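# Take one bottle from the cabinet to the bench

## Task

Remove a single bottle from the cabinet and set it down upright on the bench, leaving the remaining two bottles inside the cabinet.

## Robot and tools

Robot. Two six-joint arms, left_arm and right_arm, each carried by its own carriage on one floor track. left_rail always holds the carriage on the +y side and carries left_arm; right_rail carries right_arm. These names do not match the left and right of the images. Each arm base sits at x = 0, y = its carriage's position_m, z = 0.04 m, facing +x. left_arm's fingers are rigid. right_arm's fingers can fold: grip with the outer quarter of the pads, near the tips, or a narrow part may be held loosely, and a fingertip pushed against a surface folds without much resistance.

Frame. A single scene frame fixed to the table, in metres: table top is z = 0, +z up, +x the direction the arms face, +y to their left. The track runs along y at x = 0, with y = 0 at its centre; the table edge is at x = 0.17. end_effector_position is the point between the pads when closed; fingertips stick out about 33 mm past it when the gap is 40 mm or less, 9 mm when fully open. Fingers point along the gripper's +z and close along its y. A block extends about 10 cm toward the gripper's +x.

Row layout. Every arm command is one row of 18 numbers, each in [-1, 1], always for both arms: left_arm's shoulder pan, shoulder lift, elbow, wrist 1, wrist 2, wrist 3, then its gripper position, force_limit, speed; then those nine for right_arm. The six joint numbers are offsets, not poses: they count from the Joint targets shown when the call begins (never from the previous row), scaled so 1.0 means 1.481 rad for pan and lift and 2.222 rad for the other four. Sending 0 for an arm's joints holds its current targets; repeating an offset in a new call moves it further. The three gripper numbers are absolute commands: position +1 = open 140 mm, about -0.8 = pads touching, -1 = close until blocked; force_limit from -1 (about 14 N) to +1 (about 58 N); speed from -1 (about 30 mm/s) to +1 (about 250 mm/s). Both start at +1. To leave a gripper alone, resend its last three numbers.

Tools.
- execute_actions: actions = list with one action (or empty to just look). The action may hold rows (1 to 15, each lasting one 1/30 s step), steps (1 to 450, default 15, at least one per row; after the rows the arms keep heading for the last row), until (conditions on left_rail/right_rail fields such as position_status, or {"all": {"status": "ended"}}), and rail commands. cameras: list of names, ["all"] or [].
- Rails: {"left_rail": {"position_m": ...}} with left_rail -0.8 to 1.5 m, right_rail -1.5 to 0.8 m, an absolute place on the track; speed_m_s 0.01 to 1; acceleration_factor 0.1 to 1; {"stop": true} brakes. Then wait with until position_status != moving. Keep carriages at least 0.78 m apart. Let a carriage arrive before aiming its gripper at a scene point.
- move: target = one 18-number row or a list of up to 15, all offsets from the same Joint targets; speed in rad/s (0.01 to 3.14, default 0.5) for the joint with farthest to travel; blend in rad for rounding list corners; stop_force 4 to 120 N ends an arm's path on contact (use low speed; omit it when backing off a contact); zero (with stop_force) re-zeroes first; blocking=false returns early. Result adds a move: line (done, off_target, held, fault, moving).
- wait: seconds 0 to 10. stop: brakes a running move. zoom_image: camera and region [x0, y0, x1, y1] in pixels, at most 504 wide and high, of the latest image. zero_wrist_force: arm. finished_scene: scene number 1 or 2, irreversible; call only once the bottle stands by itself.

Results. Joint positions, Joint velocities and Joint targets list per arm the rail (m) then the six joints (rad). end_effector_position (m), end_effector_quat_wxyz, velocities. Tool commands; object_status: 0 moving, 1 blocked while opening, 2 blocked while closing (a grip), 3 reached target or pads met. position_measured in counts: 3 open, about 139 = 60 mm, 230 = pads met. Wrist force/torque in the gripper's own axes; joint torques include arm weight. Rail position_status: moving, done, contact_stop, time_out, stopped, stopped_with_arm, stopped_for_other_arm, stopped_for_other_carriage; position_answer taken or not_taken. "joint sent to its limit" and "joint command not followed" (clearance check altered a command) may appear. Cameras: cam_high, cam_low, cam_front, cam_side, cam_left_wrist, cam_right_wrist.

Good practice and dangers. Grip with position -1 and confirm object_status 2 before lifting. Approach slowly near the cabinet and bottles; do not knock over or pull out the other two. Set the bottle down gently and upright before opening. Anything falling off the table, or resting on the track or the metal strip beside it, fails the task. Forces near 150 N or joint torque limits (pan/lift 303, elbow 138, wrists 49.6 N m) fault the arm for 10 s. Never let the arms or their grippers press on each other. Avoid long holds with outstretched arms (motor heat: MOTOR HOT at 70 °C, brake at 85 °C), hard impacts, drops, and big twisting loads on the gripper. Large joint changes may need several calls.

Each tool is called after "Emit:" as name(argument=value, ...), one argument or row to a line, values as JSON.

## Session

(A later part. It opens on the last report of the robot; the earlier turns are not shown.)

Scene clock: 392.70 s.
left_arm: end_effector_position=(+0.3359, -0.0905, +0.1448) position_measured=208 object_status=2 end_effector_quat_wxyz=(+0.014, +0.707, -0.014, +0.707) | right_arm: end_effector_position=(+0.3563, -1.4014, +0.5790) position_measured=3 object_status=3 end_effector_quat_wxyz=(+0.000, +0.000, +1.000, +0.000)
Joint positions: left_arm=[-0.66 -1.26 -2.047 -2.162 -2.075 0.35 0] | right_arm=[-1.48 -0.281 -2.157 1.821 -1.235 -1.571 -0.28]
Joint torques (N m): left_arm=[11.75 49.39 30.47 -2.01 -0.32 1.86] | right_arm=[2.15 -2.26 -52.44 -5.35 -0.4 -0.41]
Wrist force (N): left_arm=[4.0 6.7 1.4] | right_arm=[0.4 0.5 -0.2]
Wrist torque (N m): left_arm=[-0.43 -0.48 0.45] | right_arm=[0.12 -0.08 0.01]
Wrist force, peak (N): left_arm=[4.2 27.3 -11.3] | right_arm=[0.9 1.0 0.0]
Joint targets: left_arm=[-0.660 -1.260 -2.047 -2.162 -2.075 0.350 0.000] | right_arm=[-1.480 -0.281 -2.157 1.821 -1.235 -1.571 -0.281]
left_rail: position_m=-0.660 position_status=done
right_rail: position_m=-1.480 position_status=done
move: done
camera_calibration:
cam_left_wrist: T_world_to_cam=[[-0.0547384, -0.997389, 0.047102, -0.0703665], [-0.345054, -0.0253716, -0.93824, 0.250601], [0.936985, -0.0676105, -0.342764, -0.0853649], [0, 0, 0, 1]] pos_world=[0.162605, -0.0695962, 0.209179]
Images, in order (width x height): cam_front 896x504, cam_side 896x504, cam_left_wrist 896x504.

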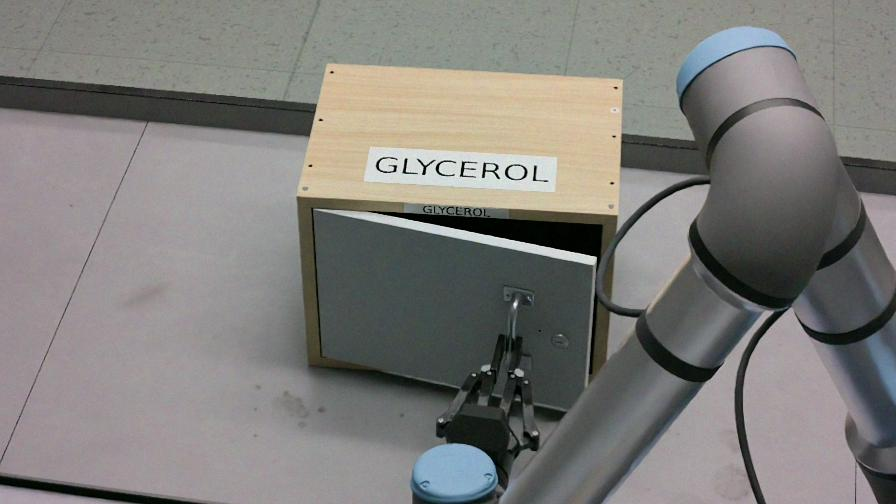

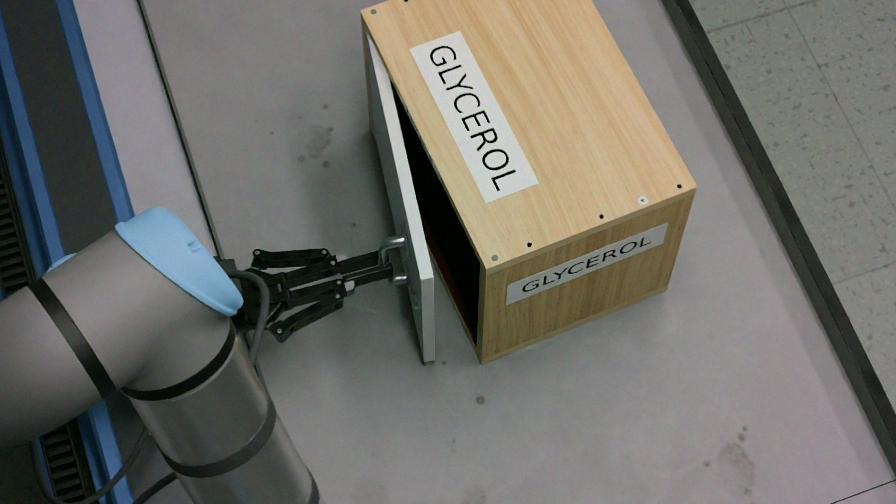

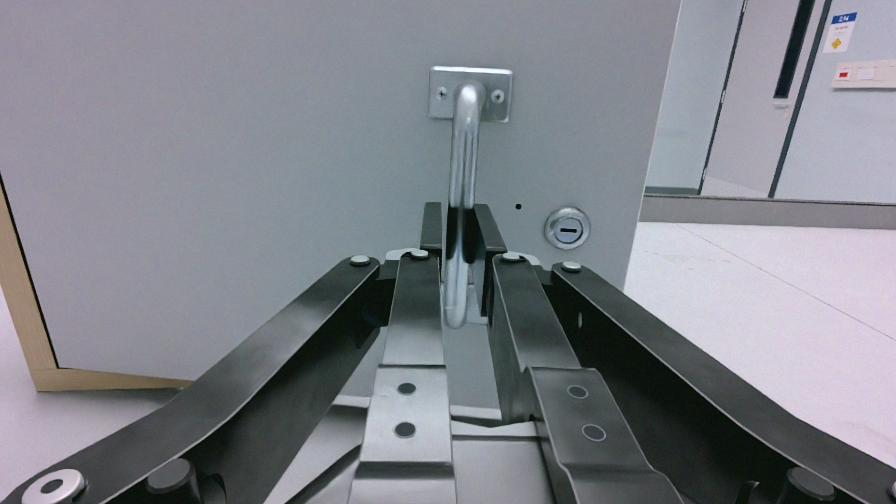

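Emit:
move(
  target=[
    [0.0167,-0.0209,0.0280,-0.0141,0.0381,0,-1,-1,-1,0,0,0,0,0,0,1,1,1],
    [0.0283,-0.0443,0.0596,-0.03,0.0728,0,-1,-1,-1,0,0,0,0,0,0,1,1,1],
    [0.0381,-0.0976,0.1315,-0.0665,0.1334,0,-1,-1,-1,0,0,0,0,0,0,1,1,1],
    [0.0385,-0.1538,0.2076,-0.1051,0.1787,0,-1,-1,-1,0,0,0,0,0,0,1,1,1],
    [0.0286,-0.2180,0.2945,-0.1492,0.2171,0,-1,-1,-1,0,0,0,0,0,0,1,1,1],
    [0.0147,-0.2855,0.3862,-0.1959,0.2438,0,-1,-1,-1,0,0,0,0,0,0,1,1,1],
    [-0.0054,-0.3634,0.4926,-0.2504,0.2664,0,-1,-1,-1,0,0,0,0,0,0,1,1,1],
  ],
  speed=0.18,
  blend=[0.02,0.02,0.03,0.03,0.03,0.03,0],
  stop_force=60,
  cameras=["cam_side","cam_left_wrist","cam_front"],
)

Scene clock: 436.03 s.
left_arm: end_effector_position=(+0.1356, +0.1610, +0.1450) position_measured=208 object_status=2 end_effector_quat_wxyz=(+0.223, +0.671, -0.222, +0.671) | right_arm: end_effector_position=(+0.3563, -1.4014, +0.5790) position_measured=3 object_status=3 end_effector_quat_wxyz=(+0.000, +0.000, +1.000, +0.000)
Joint positions: left_arm=[-0.66 -1.268 -2.585 -1.068 -2.631 0.942 0] | right_arm=[-1.48 -0.281 -2.157 1.821 -1.235 -1.571 -0.28]
Joint torques (N m): left_arm=[-6.51 100.56 44.5 -4.67 1.26 1.19] | right_arm=[1.48 1.31 -51.66 -5.36 -0.62 -0.93]
Wrist force (N): left_arm=[1.4 2.8 1.8] | right_arm=[0.2 -0.2 0.2]
Wrist torque (N m): left_arm=[-0.37 -0.49 0.48] | right_arm=[-0.03 -0.04 0.00]
Wrist force, peak (N): left_arm=[6.7 23.6 -2.8] | right_arm=[1.2 0.5 -0.4]
Joint targets: left_arm=[-0.660 -1.268 -2.585 -1.068 -2.631 0.942 0.000] | right_arm=[-1.480 -0.281 -2.157 1.821 -1.235 -1.571 -0.281]
left_rail: position_m=-0.660 position_status=done
right_rail: position_m=-1.480 position_status=done
move: done
camera_calibration:
cam_left_wrist: T_world_to_cam=[[-0.608296, -0.79232, 0.0469615, 0.211587], [-0.298737, 0.173733, -0.938389, 0.149819], [0.735345, -0.584847, -0.342376, 0.229939], [0, 0, 0, 1]] pos_world=[0.00437967, 0.276095, 0.209377]
Images, in order (width x height): cam_front 896x504, cam_side 896x504, cam_left_wrist 896x504.

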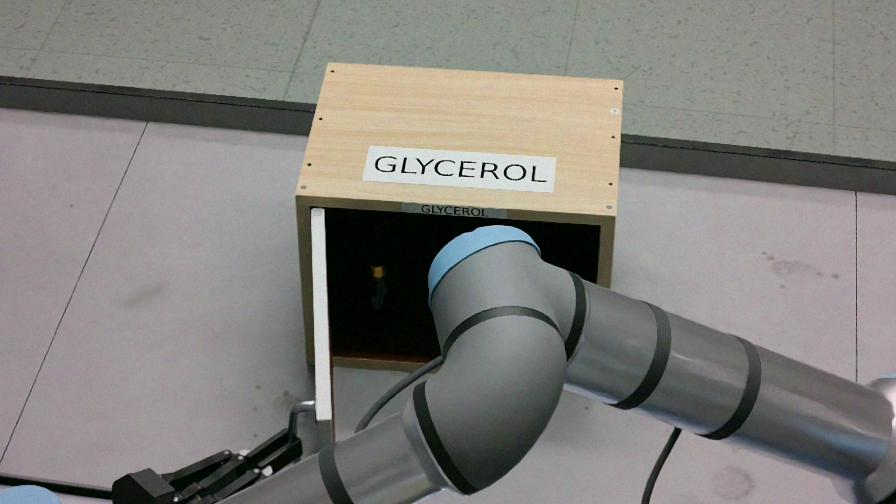

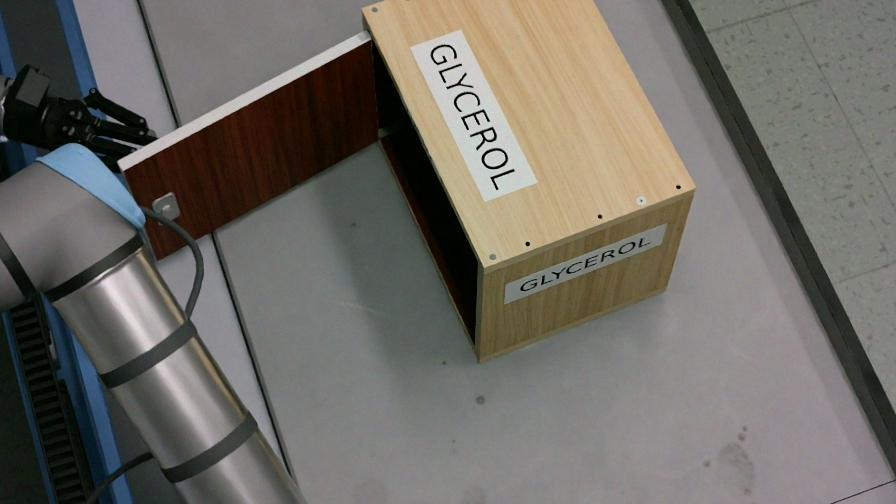

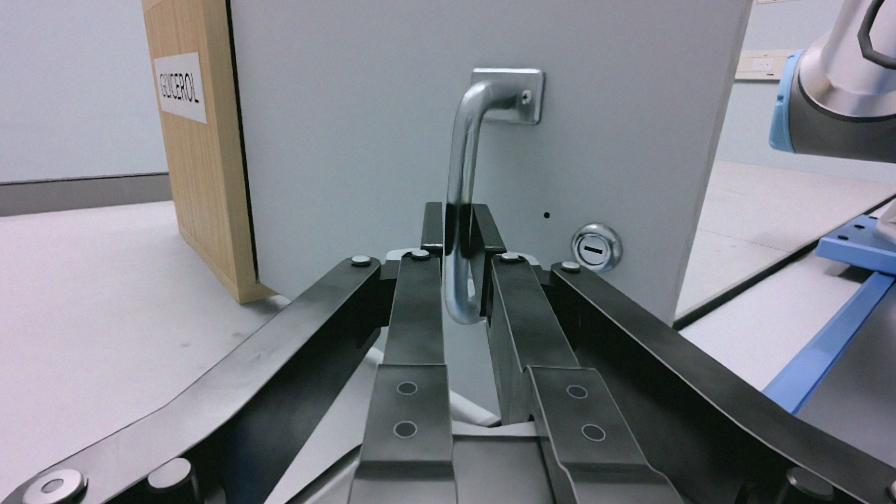

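Emit:
move(
  target=[
    [0,0,0,0,0,0,-0.1,-1,-1,0,0,0,0,0,0,1,1,1],
    [0.0292,-0.071,0.0965,-0.0488,0.0198,0,-0.1,-1,-1,0,0,0,0,0,0,1,1,1],
  ],
  speed=0.15,
  cameras=["cam_side"],
)

Scene clock: 470.90 s.
left_arm: end_effector_position=(+0.0715, +0.2090, +0.1444) position_measured=141 object_status=3 end_effector_quat_wxyz=(+0.223, +0.671, -0.222, +0.671) | right_arm: end_effector_position=(+0.3563, -1.4014, +0.5790) position_measured=3 object_status=3 end_effector_quat_wxyz=(+0.000, +0.000, +1.000, +0.000)
Joint positions: left_arm=[-0.66 -1.225 -2.69 -0.854 -2.739 0.986 0] | right_arm=[-1.48 -0.281 -2.157 1.821 -1.235 -1.571 -0.28]
Joint torques (N m): left_arm=[9.52 107.47 46.09 -4.7 2.2 0.53] | right_arm=[2.3 -1.75 -51.48 -5.32 -0.54 -1.03]
Wrist force (N): left_arm=[1.4 0.9 0.6] | right_arm=[0.4 0.7 0.4]
Wrist torque (N m): left_arm=[-0.33 -0.46 0.50] | right_arm=[0.17 -0.07 0.00]
Wrist force, peak (N): left_arm=[1.3 3.0 2.3] | right_arm=[0.7 0.8 -0.2]
Joint targets: left_arm=[-0.660 -1.225 -2.690 -0.853 -2.739 0.986 0.000] | right_arm=[-1.480 -0.281 -2.157 1.821 -1.235 -1.571 -0.281]
left_rail: position_m=-0.660 position_status=done
right_rail: position_m=-1.480 position_status=done
move: done
Images, in order (width x height): cam_side 896x504.

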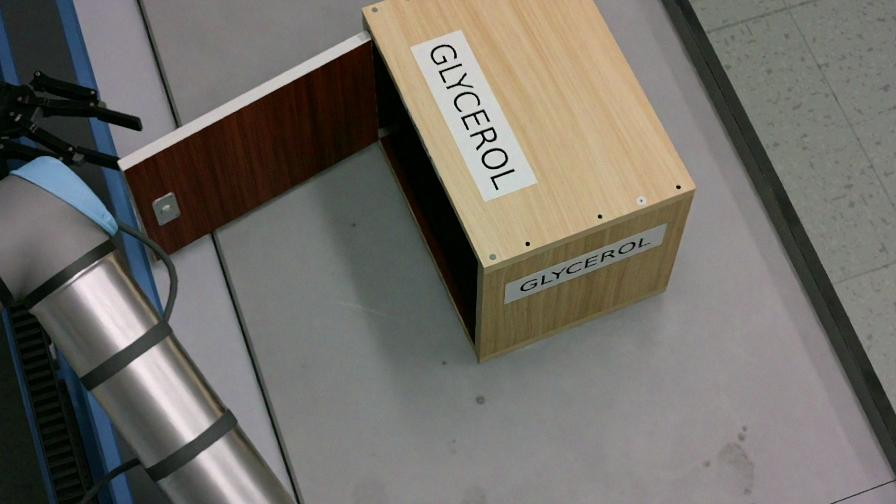

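Emit:
move(
  target=[
    [0,0.3647,0,0,0,0,-0.1,-1,-1,0,0,0,0,0,0,1,1,1],
    [0.095,0.6011,-0.336,0.1978,-0.2592,0,-0.1,-1,-1,0,0,0,0,0,0,1,1,1],
    [0.095,0.415,-0.5264,0.2498,-0.2589,0,-0.1,-1,-1,0,0,0,0,0,0,1,1,1],
  ],
  speed=[0.5,0.7,0.5],
  blend=[0.06,0.06,0],
  cameras=["cam_side","cam_left_wrist","cam_front"],
)

Scene clock: 491.83 s.
left_arm: end_effector_position=(+0.1796, +0.0409, +0.2175) position_measured=141 object_status=3 end_effector_quat_wxyz=(-0.063, +0.722, -0.006, +0.689) | right_arm: end_effector_position=(+0.3563, -1.4014, +0.5790) position_measured=3 object_status=3 end_effector_quat_wxyz=(+0.000, +0.000, +1.000, +0.000)
Joint positions: left_arm=[-0.66 -1.083 -2.024 -1.943 -2.206 0.407 0] | right_arm=[-1.48 -0.281 -2.157 1.821 -1.235 -1.571 -0.28]
Joint torques (N m): left_arm=[-1.24 66.77 28.27 -0.48 3.57 -0.01] | right_arm=[2.8 0.71 -52.71 -5.37 -0.91 -1.11]
Wrist force (N): left_arm=[22.0 -8.4 1.7] | right_arm=[0.3 0.2 0.2]
Wrist torque (N m): left_arm=[1.79 -0.90 0.84] | right_arm=[0.04 -0.07 0.00]
Wrist force, peak (N): left_arm=[86.7 -15.4 -57.7] | right_arm=[0.8 0.9 -0.1]
Joint targets: left_arm=[-0.660 -1.083 -2.024 -1.943 -2.206 0.407 0.000] | right_arm=[-1.480 -0.281 -2.157 1.821 -1.235 -1.571 -0.281]
Tool commands: left_gripper/position=-0.098039 left_gripper/force_limit=-1.0 left_gripper/speed=-1.0 right_gripper/position=+1.0 right_gripper/force_limit=+1.0 right_gripper/speed=+1.0
FORCE FAULT: contact force on the left arm reached its limit, and that arm stopped for 10 seconds. The contact can be on any part of that arm, not only on its tool. That arm's remaining commands of this call were not run. That arm's target is now where it stood when the stop ended, not its last command. That arm accepts commands again.
left_rail: position_m=-0.660 position_status=done
right_rail: position_m=-1.480 position_status=done
move: fault (left_arm); left_arm: the elbow is farthest, 0.080 rad from its target
camera_calibration:
cam_left_wrist: T_world_to_cam=[[0.06509, -0.996455, -0.0532922, 0.0490339], [-0.387462, 0.0239778, -0.921574, 0.270173], [0.919585, 0.080634, -0.384528, 0.100958], [0, 0, 0, 1]] pos_world=[0.00865036, 0.0342412, 0.290419]
Images, in order (width x height): cam_front 896x504, cam_side 896x504, cam_left_wrist 896x504.

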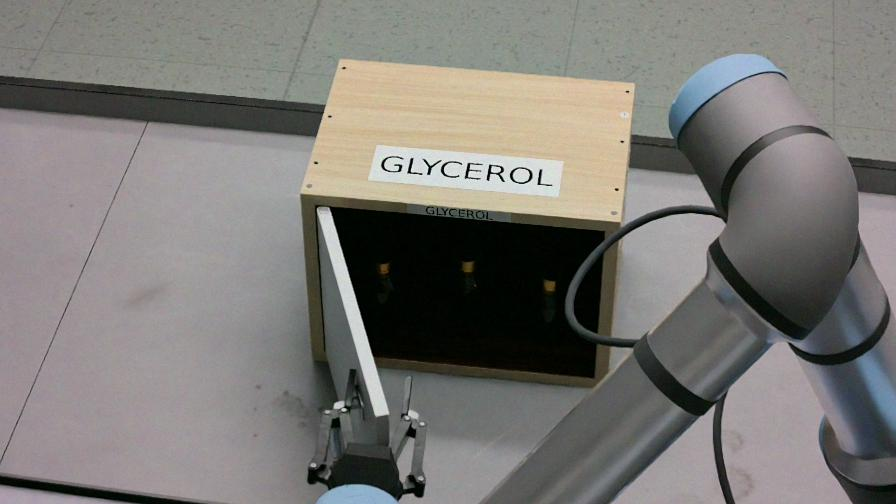

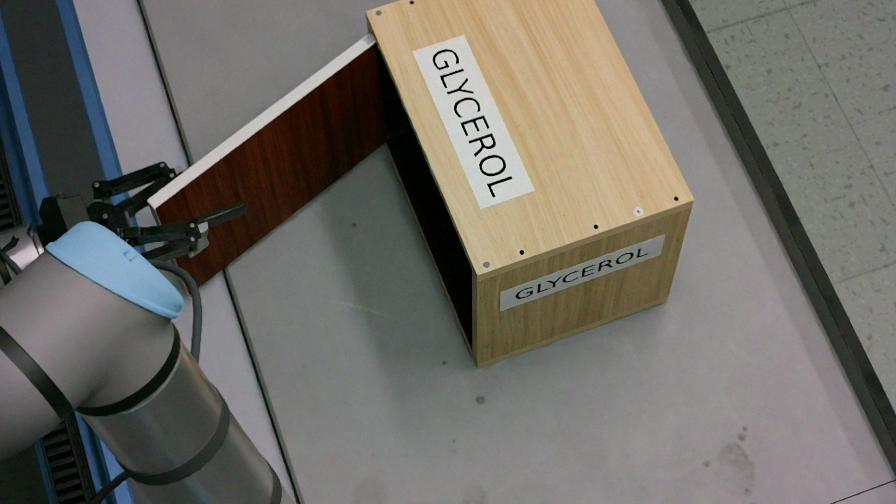

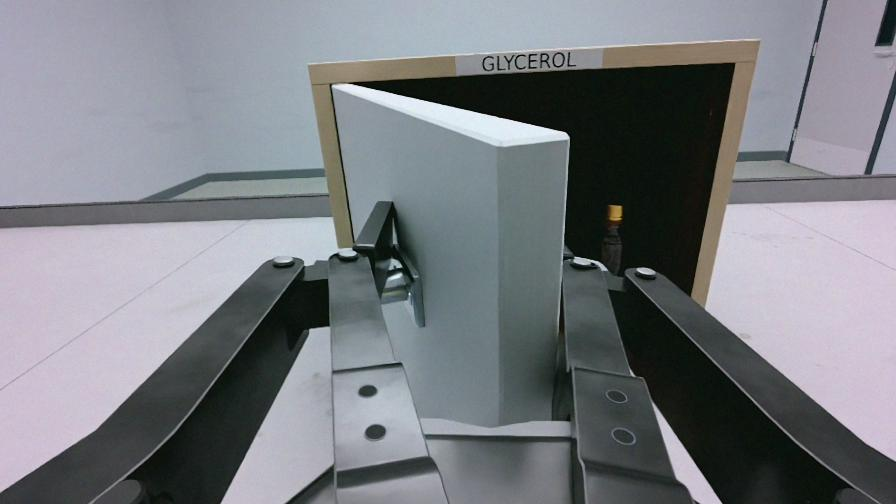

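Emit:
move(
  target=[0,0.24,0,0,0,0,-0.1,-1,-1,0,0,0,0,0,0,1,1,1],
  speed=0.25,
  cameras=["cam_side","cam_left_wrist","cam_front"],
)

Scene clock: 507.40 s.
left_arm: end_effector_position=(+0.1948, +0.0123, +0.4037) position_measured=141 object_status=3 end_effector_quat_wxyz=(-0.174, +0.758, -0.119, +0.617) | right_arm: end_effector_position=(+0.3563, -1.4014, +0.5790) position_measured=3 object_status=3 end_effector_quat_wxyz=(+0.000, +0.000, +1.000, +0.000)
Joint positions: left_arm=[-0.66 -1.083 -1.669 -1.943 -2.206 0.407 0] | right_arm=[-1.48 -0.281 -2.157 1.821 -1.235 -1.571 -0.28]
Joint torques (N m): left_arm=[-6.84 61.12 40.87 -0.49 0.74 0.44] | right_arm=[1.6 -0.23 -52.11 -5.36 -0.73 -1.26]
Wrist force (N): left_arm=[1.9 0.6 1.0] | right_arm=[0.1 0.5 -0.5]
Wrist torque (N m): left_arm=[-0.31 -0.56 0.43] | right_arm=[0.11 -0.03 0.00]
Wrist force, peak (N): left_arm=[22.4 -9.4 1.6] | right_arm=[0.9 0.6 0.5]
Joint targets: left_arm=[-0.660 -1.083 -1.669 -1.943 -2.206 0.407 0.000] | right_arm=[-1.480 -0.281 -2.157 1.821 -1.235 -1.571 -0.281]
left_rail: position_m=-0.660 position_status=done
right_rail: position_m=-1.480 position_status=done
move: done
camera_calibration:
cam_left_wrist: T_world_to_cam=[[0.0297087, -0.929843, -0.366754, 0.16213], [-0.531626, 0.296018, -0.793566, 0.42139], [0.846458, 0.218552, -0.485535, 0.214394], [0, 0, 0, 1]] pos_world=[0.0377295, -0.0208394, 0.497958]
Images, in order (width x height): cam_front 896x504, cam_side 896x504, cam_left_wrist 896x504.

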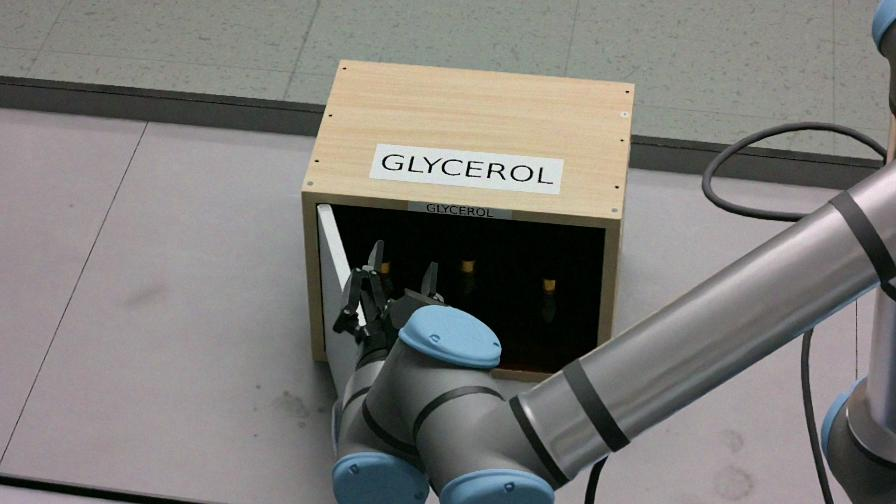

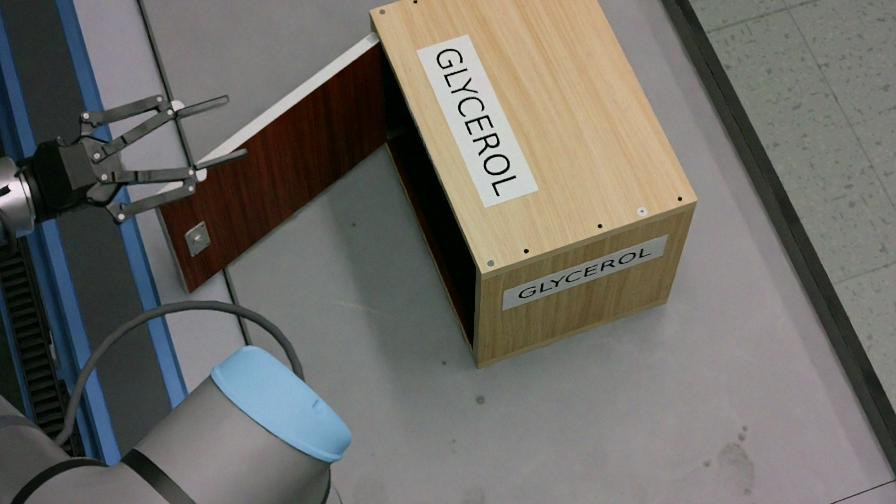

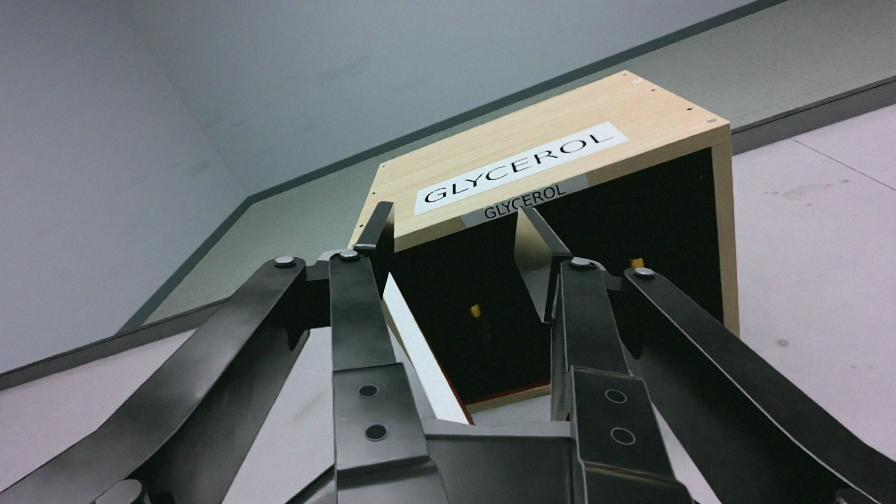

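Emit:
zoom_image(
  camera="cam_front",
  region=[310, 190, 630, 390],
)

Emit:
zoom_image(
  camera="cam_left_wrist",
  region=[360, 100, 760, 440],
)

Scaled by 1.575.

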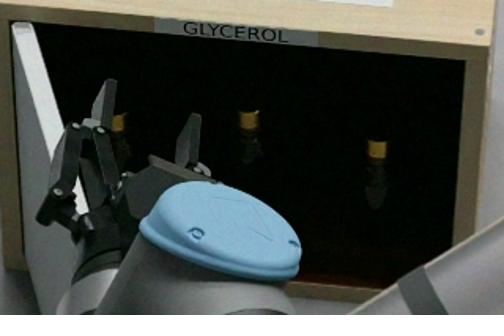

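Scaled by 1.260.

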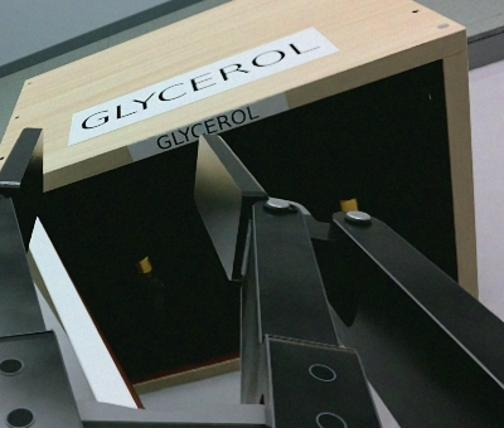

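Emit:
move(
  target=[
    [0.0331,0,-0.122,0.0497,0.0472,0,-0.1,-1,-1,0,0,0,0,0,0,1,1,1],
    [0.0331,-0.2057,-0.122,0.0497,0.0472,0,-0.1,-1,-1,0,0,0,0,0,0,1,1,1],
  ],
  speed=0.4,
  blend=[0.03,0],
  stop_force=30,
  cameras=["cam_side","cam_left_wrist","cam_front"],
)

Emit:
zoom_image(
  camera="cam_left_wrist",
  region=[300, 60, 700, 360],
)

Emit:
zoom_image(
  camera="cam_front",
  region=[310, 190, 630, 390],
)

Scene clock: 548.27 s.
left_arm: end_effector_position=(+0.2211, -0.1100, +0.1699) position_measured=141 object_status=3 end_effector_quat_wxyz=(-0.009, +0.707, +0.009, +0.707) | right_arm: end_effector_position=(+0.3563, -1.4014, +0.5790) position_measured=3 object_status=3 end_effector_quat_wxyz=(+0.000, +0.000, +1.000, +0.000)
Joint positions: left_arm=[-0.66 -1.034 -1.974 -2.214 -2.096 0.512 0] | right_arm=[-1.48 -0.281 -2.157 1.821 -1.235 -1.571 -0.28]
Joint torques (N m): left_arm=[9.51 41.33 16.03 0.75 1.73 0.13] | right_arm=[1.41 1.46 -52 -5.69 -1.21 -1.19]
Wrist force (N): left_arm=[2.0 1.0 0.8] | right_arm=[0.6 0.3 -0.1]
Wrist torque (N m): left_arm=[-0.28 -0.60 0.59] | right_arm=[0.07 -0.12 0.01]
Wrist force, peak (N): left_arm=[2.2 2.7 1.5] | right_arm=[0.5 0.9 -0.2]
Joint targets: left_arm=[-0.660 -1.034 -1.974 -2.214 -2.096 0.512 0.000] | right_arm=[-1.480 -0.281 -2.157 1.821 -1.235 -1.571 -0.281]
left_rail: position_m=-0.660 position_status=done
right_rail: position_m=-1.480 position_status=done
move: done
camera_calibration:
cam_left_wrist: T_world_to_cam=[[0.00944433, -0.998859, 0.0468142, -0.111593], [-0.342707, -0.0472142, -0.938255, 0.231203], [0.939395, -0.00718238, -0.342762, 0.0356748], [0, 0, 0, 1]] pos_world=[0.0467762, -0.100293, 0.23438]
Images, in order (width x height): cam_front 896x504, cam_side 896x504, cam_left_wrist 896x504.

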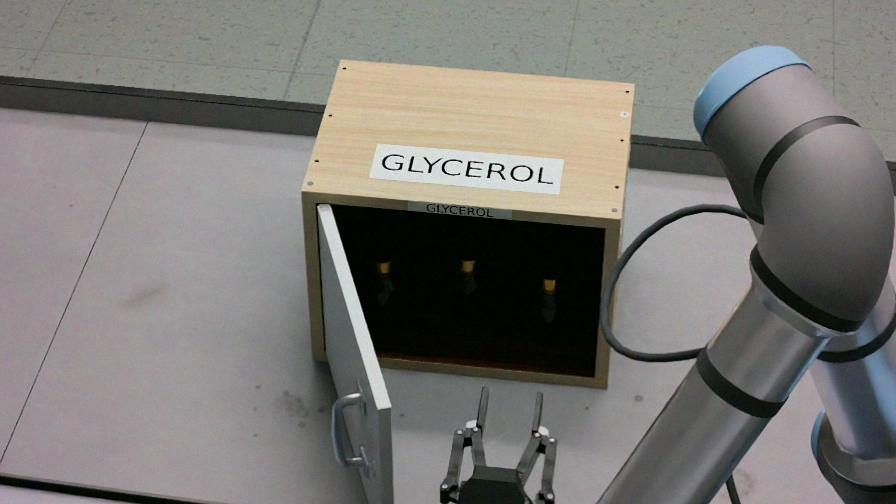

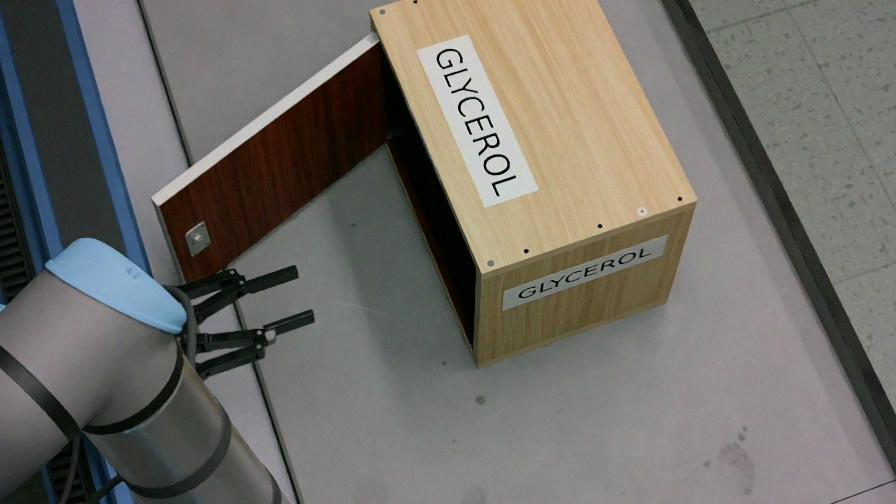

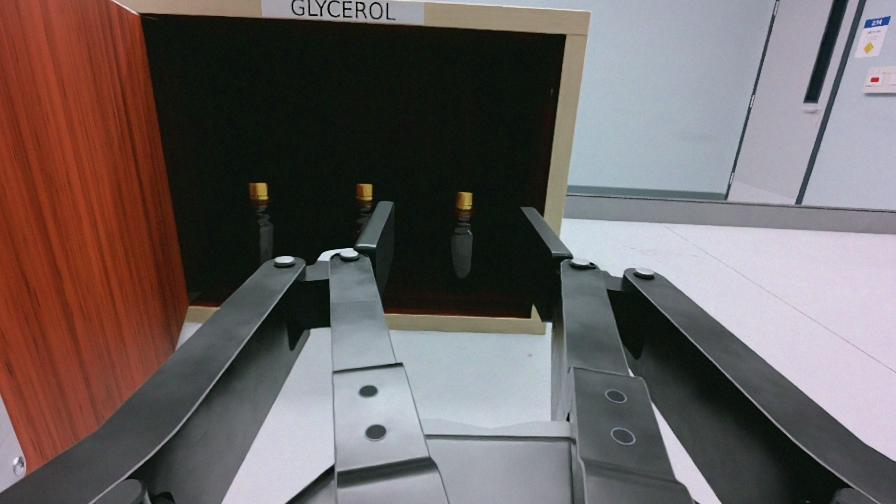

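Scaled by 1.260.

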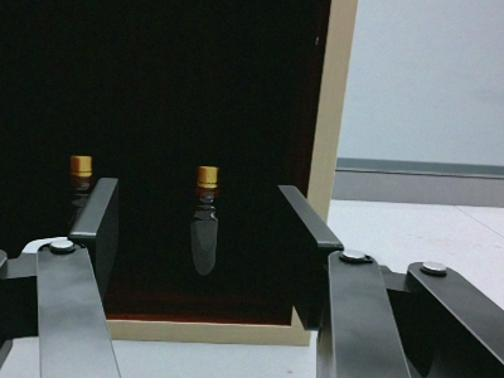

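Scaled by 1.575.

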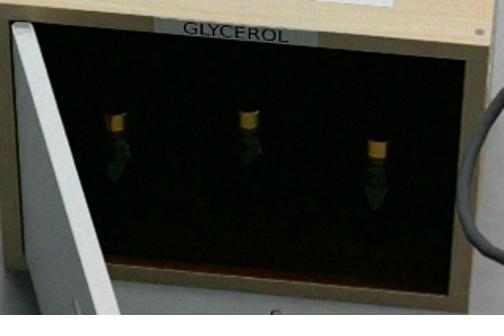

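Emit:
move(
  target=[-0.1648,-0.1047,-0.0171,0.0872,-0.0987,0,0.33,-1,-1,0,0,0,0,0,0,1,1,1],
  speed=0.15,
  stop_force=15,
  cameras=["cam_side","cam_left_wrist","cam_front"],
)

Emit:
zoom_image(
  camera="cam_left_wrist",
  region=[350, 60, 650, 360],
)

Emit:
zoom_image(
  camera="cam_front",
  region=[450, 220, 620, 420],
)

Scene clock: 583.53 s.
left_arm: end_effector_position=(+0.3603, -0.1210, +0.0802) position_measured=87 object_status=3 end_effector_quat_wxyz=(+0.000, +0.707, +0.000, +0.707) | right_arm: end_effector_position=(+0.3563, -1.4014, +0.5790) position_measured=3 object_status=3 end_effector_quat_wxyz=(+0.000, +0.000, +1.000, +0.000)
Joint positions: left_arm=[-0.66 -1.279 -2.129 -2.252 -1.902 0.292 0] | right_arm=[-1.48 -0.281 -2.157 1.821 -1.235 -1.571 -0.28]
Joint torques (N m): left_arm=[-9.19 47.05 6.35 1.58 -2.08 0.08] | right_arm=[1.83 -0.23 -53 -5.62 -1.16 -1.38]
Wrist force (N): left_arm=[2.0 0.7 1.1] | right_arm=[0.2 0.5 0.0]
Wrist torque (N m): left_arm=[-0.38 -0.61 0.56] | right_arm=[0.10 -0.04 0.01]
Wrist force, peak (N): left_arm=[2.6 1.2 1.5] | right_arm=[0.5 0.9 0.0]
Joint targets: left_arm=[-0.660 -1.279 -2.129 -2.252 -1.902 0.292 0.000] | right_arm=[-1.480 -0.281 -2.157 1.821 -1.235 -1.571 -0.281]
left_rail: position_m=-0.660 position_status=done
right_rail: position_m=-1.480 position_status=done
move: done
camera_calibration:
cam_left_wrist: T_world_to_cam=[[-0.0153352, -0.998813, 0.0462278, -0.110684], [-0.344059, -0.0381387, -0.938173, 0.195743], [0.938823, -0.0302921, -0.343065, -0.128473], [0, 0, 0, 1]] pos_world=[0.186263, -0.106979, 0.144683]
Images, in order (width x height): cam_front 896x504, cam_side 896x504, cam_left_wrist 896x504.

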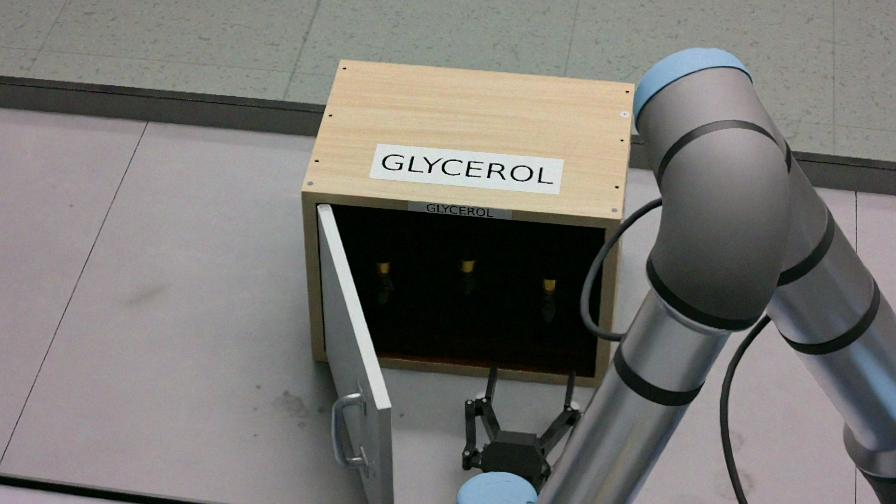

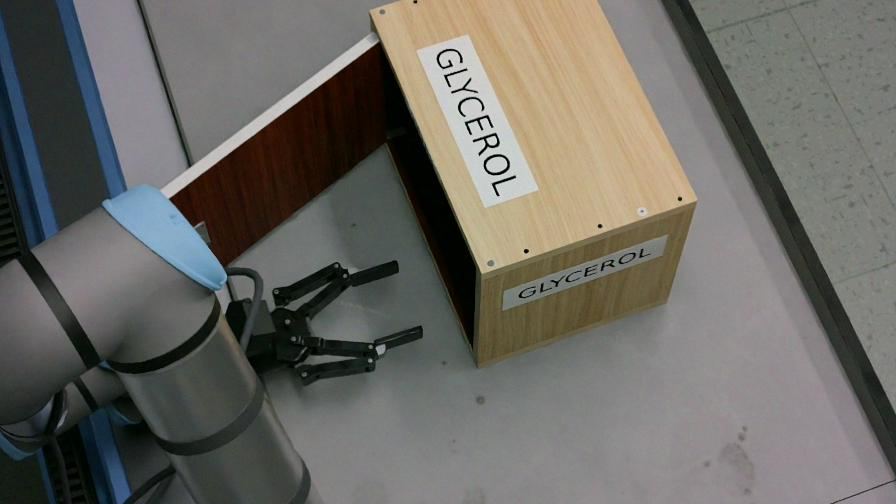

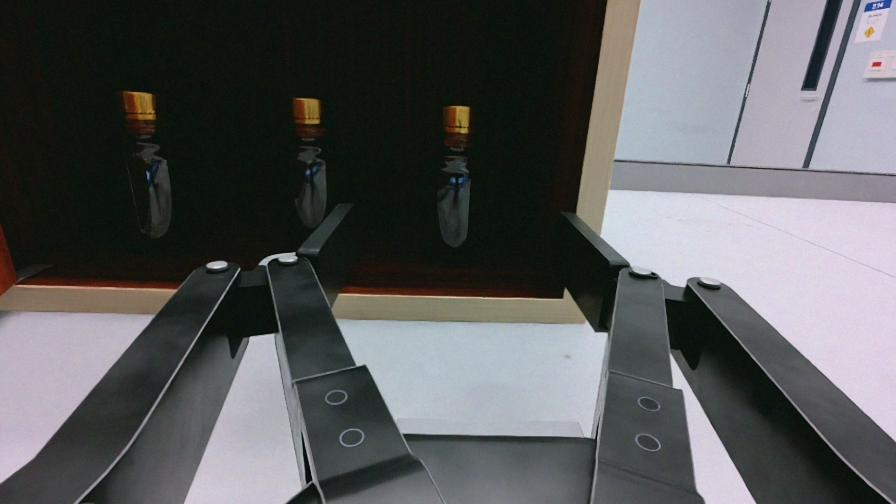

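Scaled by 1.680.

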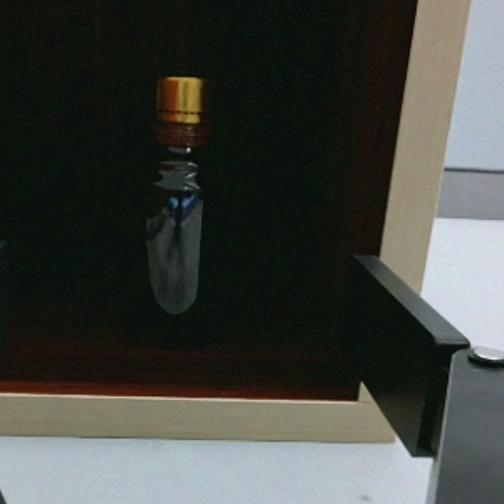

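Scaled by 2.520.

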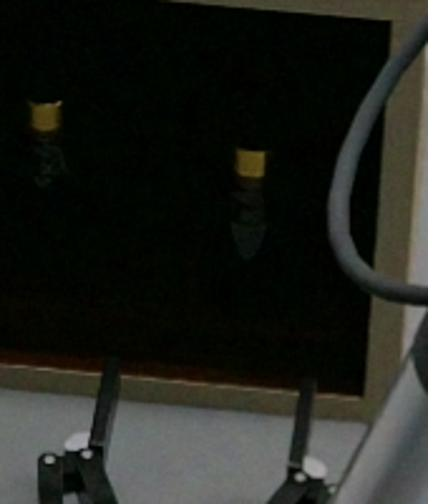

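Emit:
move(
  target=[-0.1564,-0.0119,0.0168,-0.009,-0.1043,0,0.33,-1,-1,0,0,0,0,0,0,1,1,1],
  speed=0.08,
  stop_force=8,
  cameras=["cam_left_wrist","cam_front"],
)

Emit:
zoom_image(
  camera="cam_left_wrist",
  region=[300, 0, 660, 360],
)

Scene clock: 609.27 s.
left_arm: end_effector_position=(+0.4823, -0.1202, +0.0782) position_measured=87 object_status=3 end_effector_quat_wxyz=(+0.000, +0.707, +0.000, +0.707) | right_arm: end_effector_position=(+0.3563, -1.4014, +0.5790) position_measured=3 object_status=3 end_effector_quat_wxyz=(+0.000, +0.000, +1.000, +0.000)
Joint positions: left_arm=[-0.66 -1.51 -2.146 -2.215 -1.922 0.06 0] | right_arm=[-1.48 -0.281 -2.157 1.821 -1.235 -1.571 -0.28]
Joint torques (N m): left_arm=[-8.93 50.59 22.69 -2.1 -2.18 -0.22] | right_arm=[1.94 -1.24 -53.01 -5.78 -1 -1.64]
Wrist force (N): left_arm=[1.7 0.8 1.0] | right_arm=[0.5 0.2 -0.1]
Wrist torque (N m): left_arm=[-0.35 -0.50 0.55] | right_arm=[0.04 -0.11 0.00]
Wrist force, peak (N): left_arm=[2.9 1.3 0.5] | right_arm=[0.7 0.8 -0.6]
Joint targets: left_arm=[-0.660 -1.510 -2.146 -2.215 -1.922 0.060 0.000] | right_arm=[-1.480 -0.281 -2.157 1.821 -1.235 -1.571 -0.281]
left_rail: position_m=-0.660 position_status=done
right_rail: position_m=-1.480 position_status=done
move: done
camera_calibration:
cam_left_wrist: T_world_to_cam=[[-0.0152369, -0.998802, 0.0465089, -0.10799], [-0.343976, -0.0384392, -0.938191, 0.235816], [0.938855, -0.0302931, -0.342979, -0.243693], [0, 0, 0, 1]] pos_world=[0.308262, -0.106179, 0.142682]
Images, in order (width x height): cam_front 896x504, cam_left_wrist 896x504.

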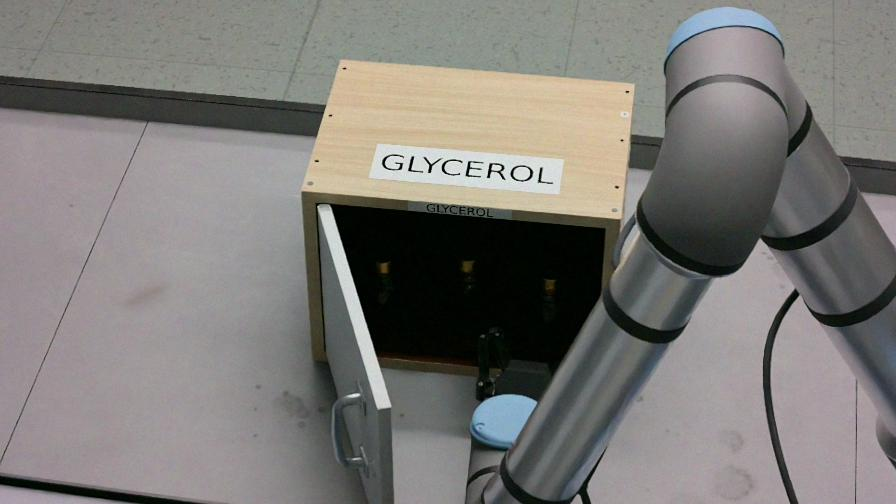

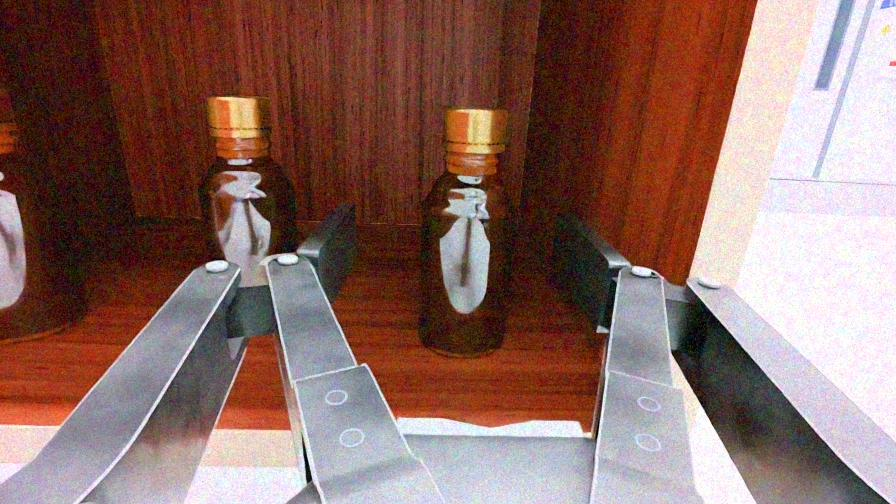

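Scaled by 1.400.

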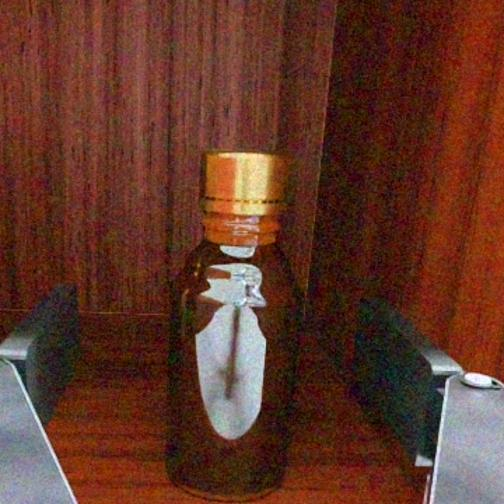

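Emit:
move(
  target=[-0.0186,-0.0036,0.0013,0.001,-0.0121,0,0.33,-1,-1,0,0,0,0,0,0,1,1,1],
  speed=0.04,
  stop_force=8,
)

Emit:
move(
  target=[0,0,0,0,0,0,-1,-0.3,-1,0,0,0,0,0,0,1,1,1],
  cameras=["cam_left_wrist"],
)

Emit:
wait(
  seconds=0.8,
)

Scene clock: 641.63 s.
left_arm: end_effector_position=(+0.4949, -0.1227, +0.0763) position_measured=87 object_status=3 end_effector_quat_wxyz=(+0.000, +0.707, +0.000, +0.707) | right_arm: end_effector_position=(+0.3563, -1.4014, +0.5790) position_measured=3 object_status=3 end_effector_quat_wxyz=(+0.000, +0.000, +1.000, +0.000)
Joint positions: left_arm=[-0.66 -1.534 -2.151 -2.212 -1.92 0.037 0] | right_arm=[-1.48 -0.281 -2.157 1.821 -1.235 -1.571 -0.28]
Joint torques (N m): left_arm=[9.12 76.26 7.71 -0.73 2.11 -0.25] | right_arm=[2.18 0.59 -52.33 -5.79 -1.14 -1.57]
Wrist force (N): left_arm=[1.2 0.7 0.9] | right_arm=[0.4 0.4 0.2]
Wrist torque (N m): left_arm=[-0.36 -0.39 0.55] | right_arm=[0.09 -0.08 0.00]
Wrist force, peak (N): left_arm=[4.7 -1.2 -14.5] | right_arm=[0.6 1.0 -0.5]
Joint targets: left_arm=[-0.660 -1.534 -2.151 -2.212 -1.920 0.037 0.000] | right_arm=[-1.480 -0.281 -2.157 1.821 -1.235 -1.571 -0.281]
left_rail: position_m=-0.660 position_status=done
right_rail: position_m=-1.480 position_status=done
move: contact (left_arm)

Scene clock: 643.43 s.
left_arm: end_effector_position=(+0.4949, -0.1227, +0.0763) position_measured=162 object_status=0 end_effector_quat_wxyz=(+0.000, +0.707, +0.000, +0.707) | right_arm: end_effector_position=(+0.3563, -1.4014, +0.5790) position_measured=3 object_status=3 end_effector_quat_wxyz=(+0.000, +0.000, +1.000, +0.000)
Joint positions: left_arm=[-0.66 -1.534 -2.151 -2.212 -1.92 0.037 0] | right_arm=[-1.48 -0.281 -2.157 1.821 -1.235 -1.571 -0.28]
Joint torques (N m): left_arm=[7.96 74.71 9.56 -0.93 1.03 -0.04] | right_arm=[-0.17 0.15 -52.67 -5.68 -1.17 -1.55]
Wrist force (N): left_arm=[1.9 1.1 0.1] | right_arm=[0.2 0.5 0.2]
Wrist torque (N m): left_arm=[-0.24 -0.45 0.58] | right_arm=[0.12 -0.05 0.00]
Wrist force, peak (N): left_arm=[2.0 1.7 1.0] | right_arm=[0.9 0.6 0.3]
Joint targets: left_arm=[-0.660 -1.534 -2.151 -2.212 -1.920 0.037 0.000] | right_arm=[-1.480 -0.281 -2.157 1.821 -1.235 -1.571 -0.281]
left_rail: position_m=-0.660 position_status=done
right_rail: position_m=-1.480 position_status=done
move: done
camera_calibration:
cam_left_wrist: T_world_to_cam=[[-0.0157992, -0.998783, 0.0467149, -0.109949], [-0.343998, -0.038439, -0.938183, 0.238316], [0.938837, -0.0308924, -0.342972, -0.256404], [0, 0, 0, 1]] pos_world=[0.320964, -0.108575, 0.140781]
Images, in order (width x height): cam_left_wrist 896x504.

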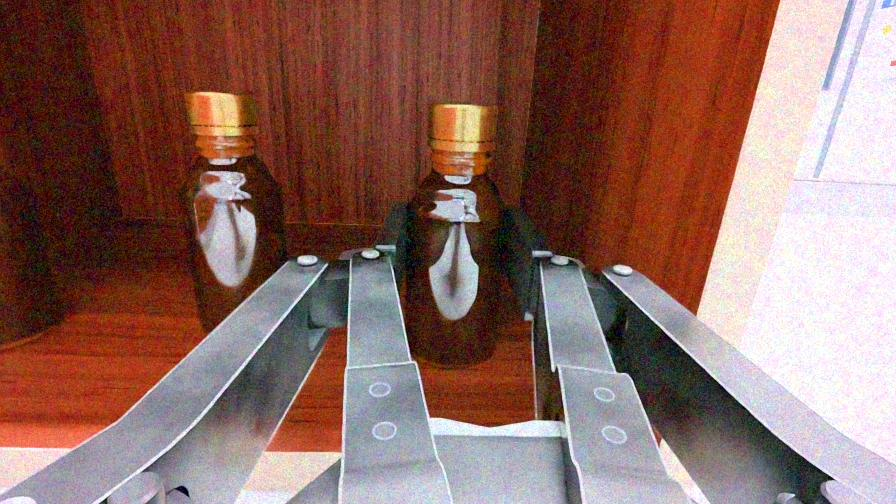

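Scene clock: 644.23 s.
left_arm: end_effector_position=(+0.4949, -0.1227, +0.0763) position_measured=162 object_status=2 end_effector_quat_wxyz=(+0.000, +0.707, +0.000, +0.707) | right_arm: end_effector_position=(+0.3563, -1.4014, +0.5790) position_measured=3 object_status=3 end_effector_quat_wxyz=(+0.000, +0.000, +1.000, +0.000)
Joint positions: left_arm=[-0.66 -1.534 -2.151 -2.212 -1.92 0.037 0] | right_arm=[-1.48 -0.281 -2.157 1.821 -1.235 -1.571 -0.28]
Joint torques (N m): left_arm=[6.7 76.86 11.62 -0.53 -1.3 -0.06] | right_arm=[-0.72 -0.31 -53.03 -5.53 -1.03 -1.39]
Wrist force (N): left_arm=[2.0 0.8 0.5] | right_arm=[0.3 0.5 0.1]
Wrist torque (N m): left_arm=[-0.30 -0.49 0.58] | right_arm=[0.13 -0.07 0.00]
Wrist force, peak (N): left_arm=[2.6 0.6 0.5] | right_arm=[0.9 0.3 -0.3]
Joint targets: left_arm=[-0.660 -1.534 -2.151 -2.212 -1.920 0.037 0.000] | right_arm=[-1.480 -0.281 -2.157 1.821 -1.235 -1.571 -0.281]
Tool commands: left_gripper/position=-1.0 left_gripper/force_limit=-0.3 left_gripper/speed=-1.0 right_gripper/position=+1.0 right_gripper/force_limit=+1.0 right_gripper/speed=+1.0
left_rail: position_m=-0.660 position_status=done
right_rail: position_m=-1.480 position_status=done
wait: 0.80 s


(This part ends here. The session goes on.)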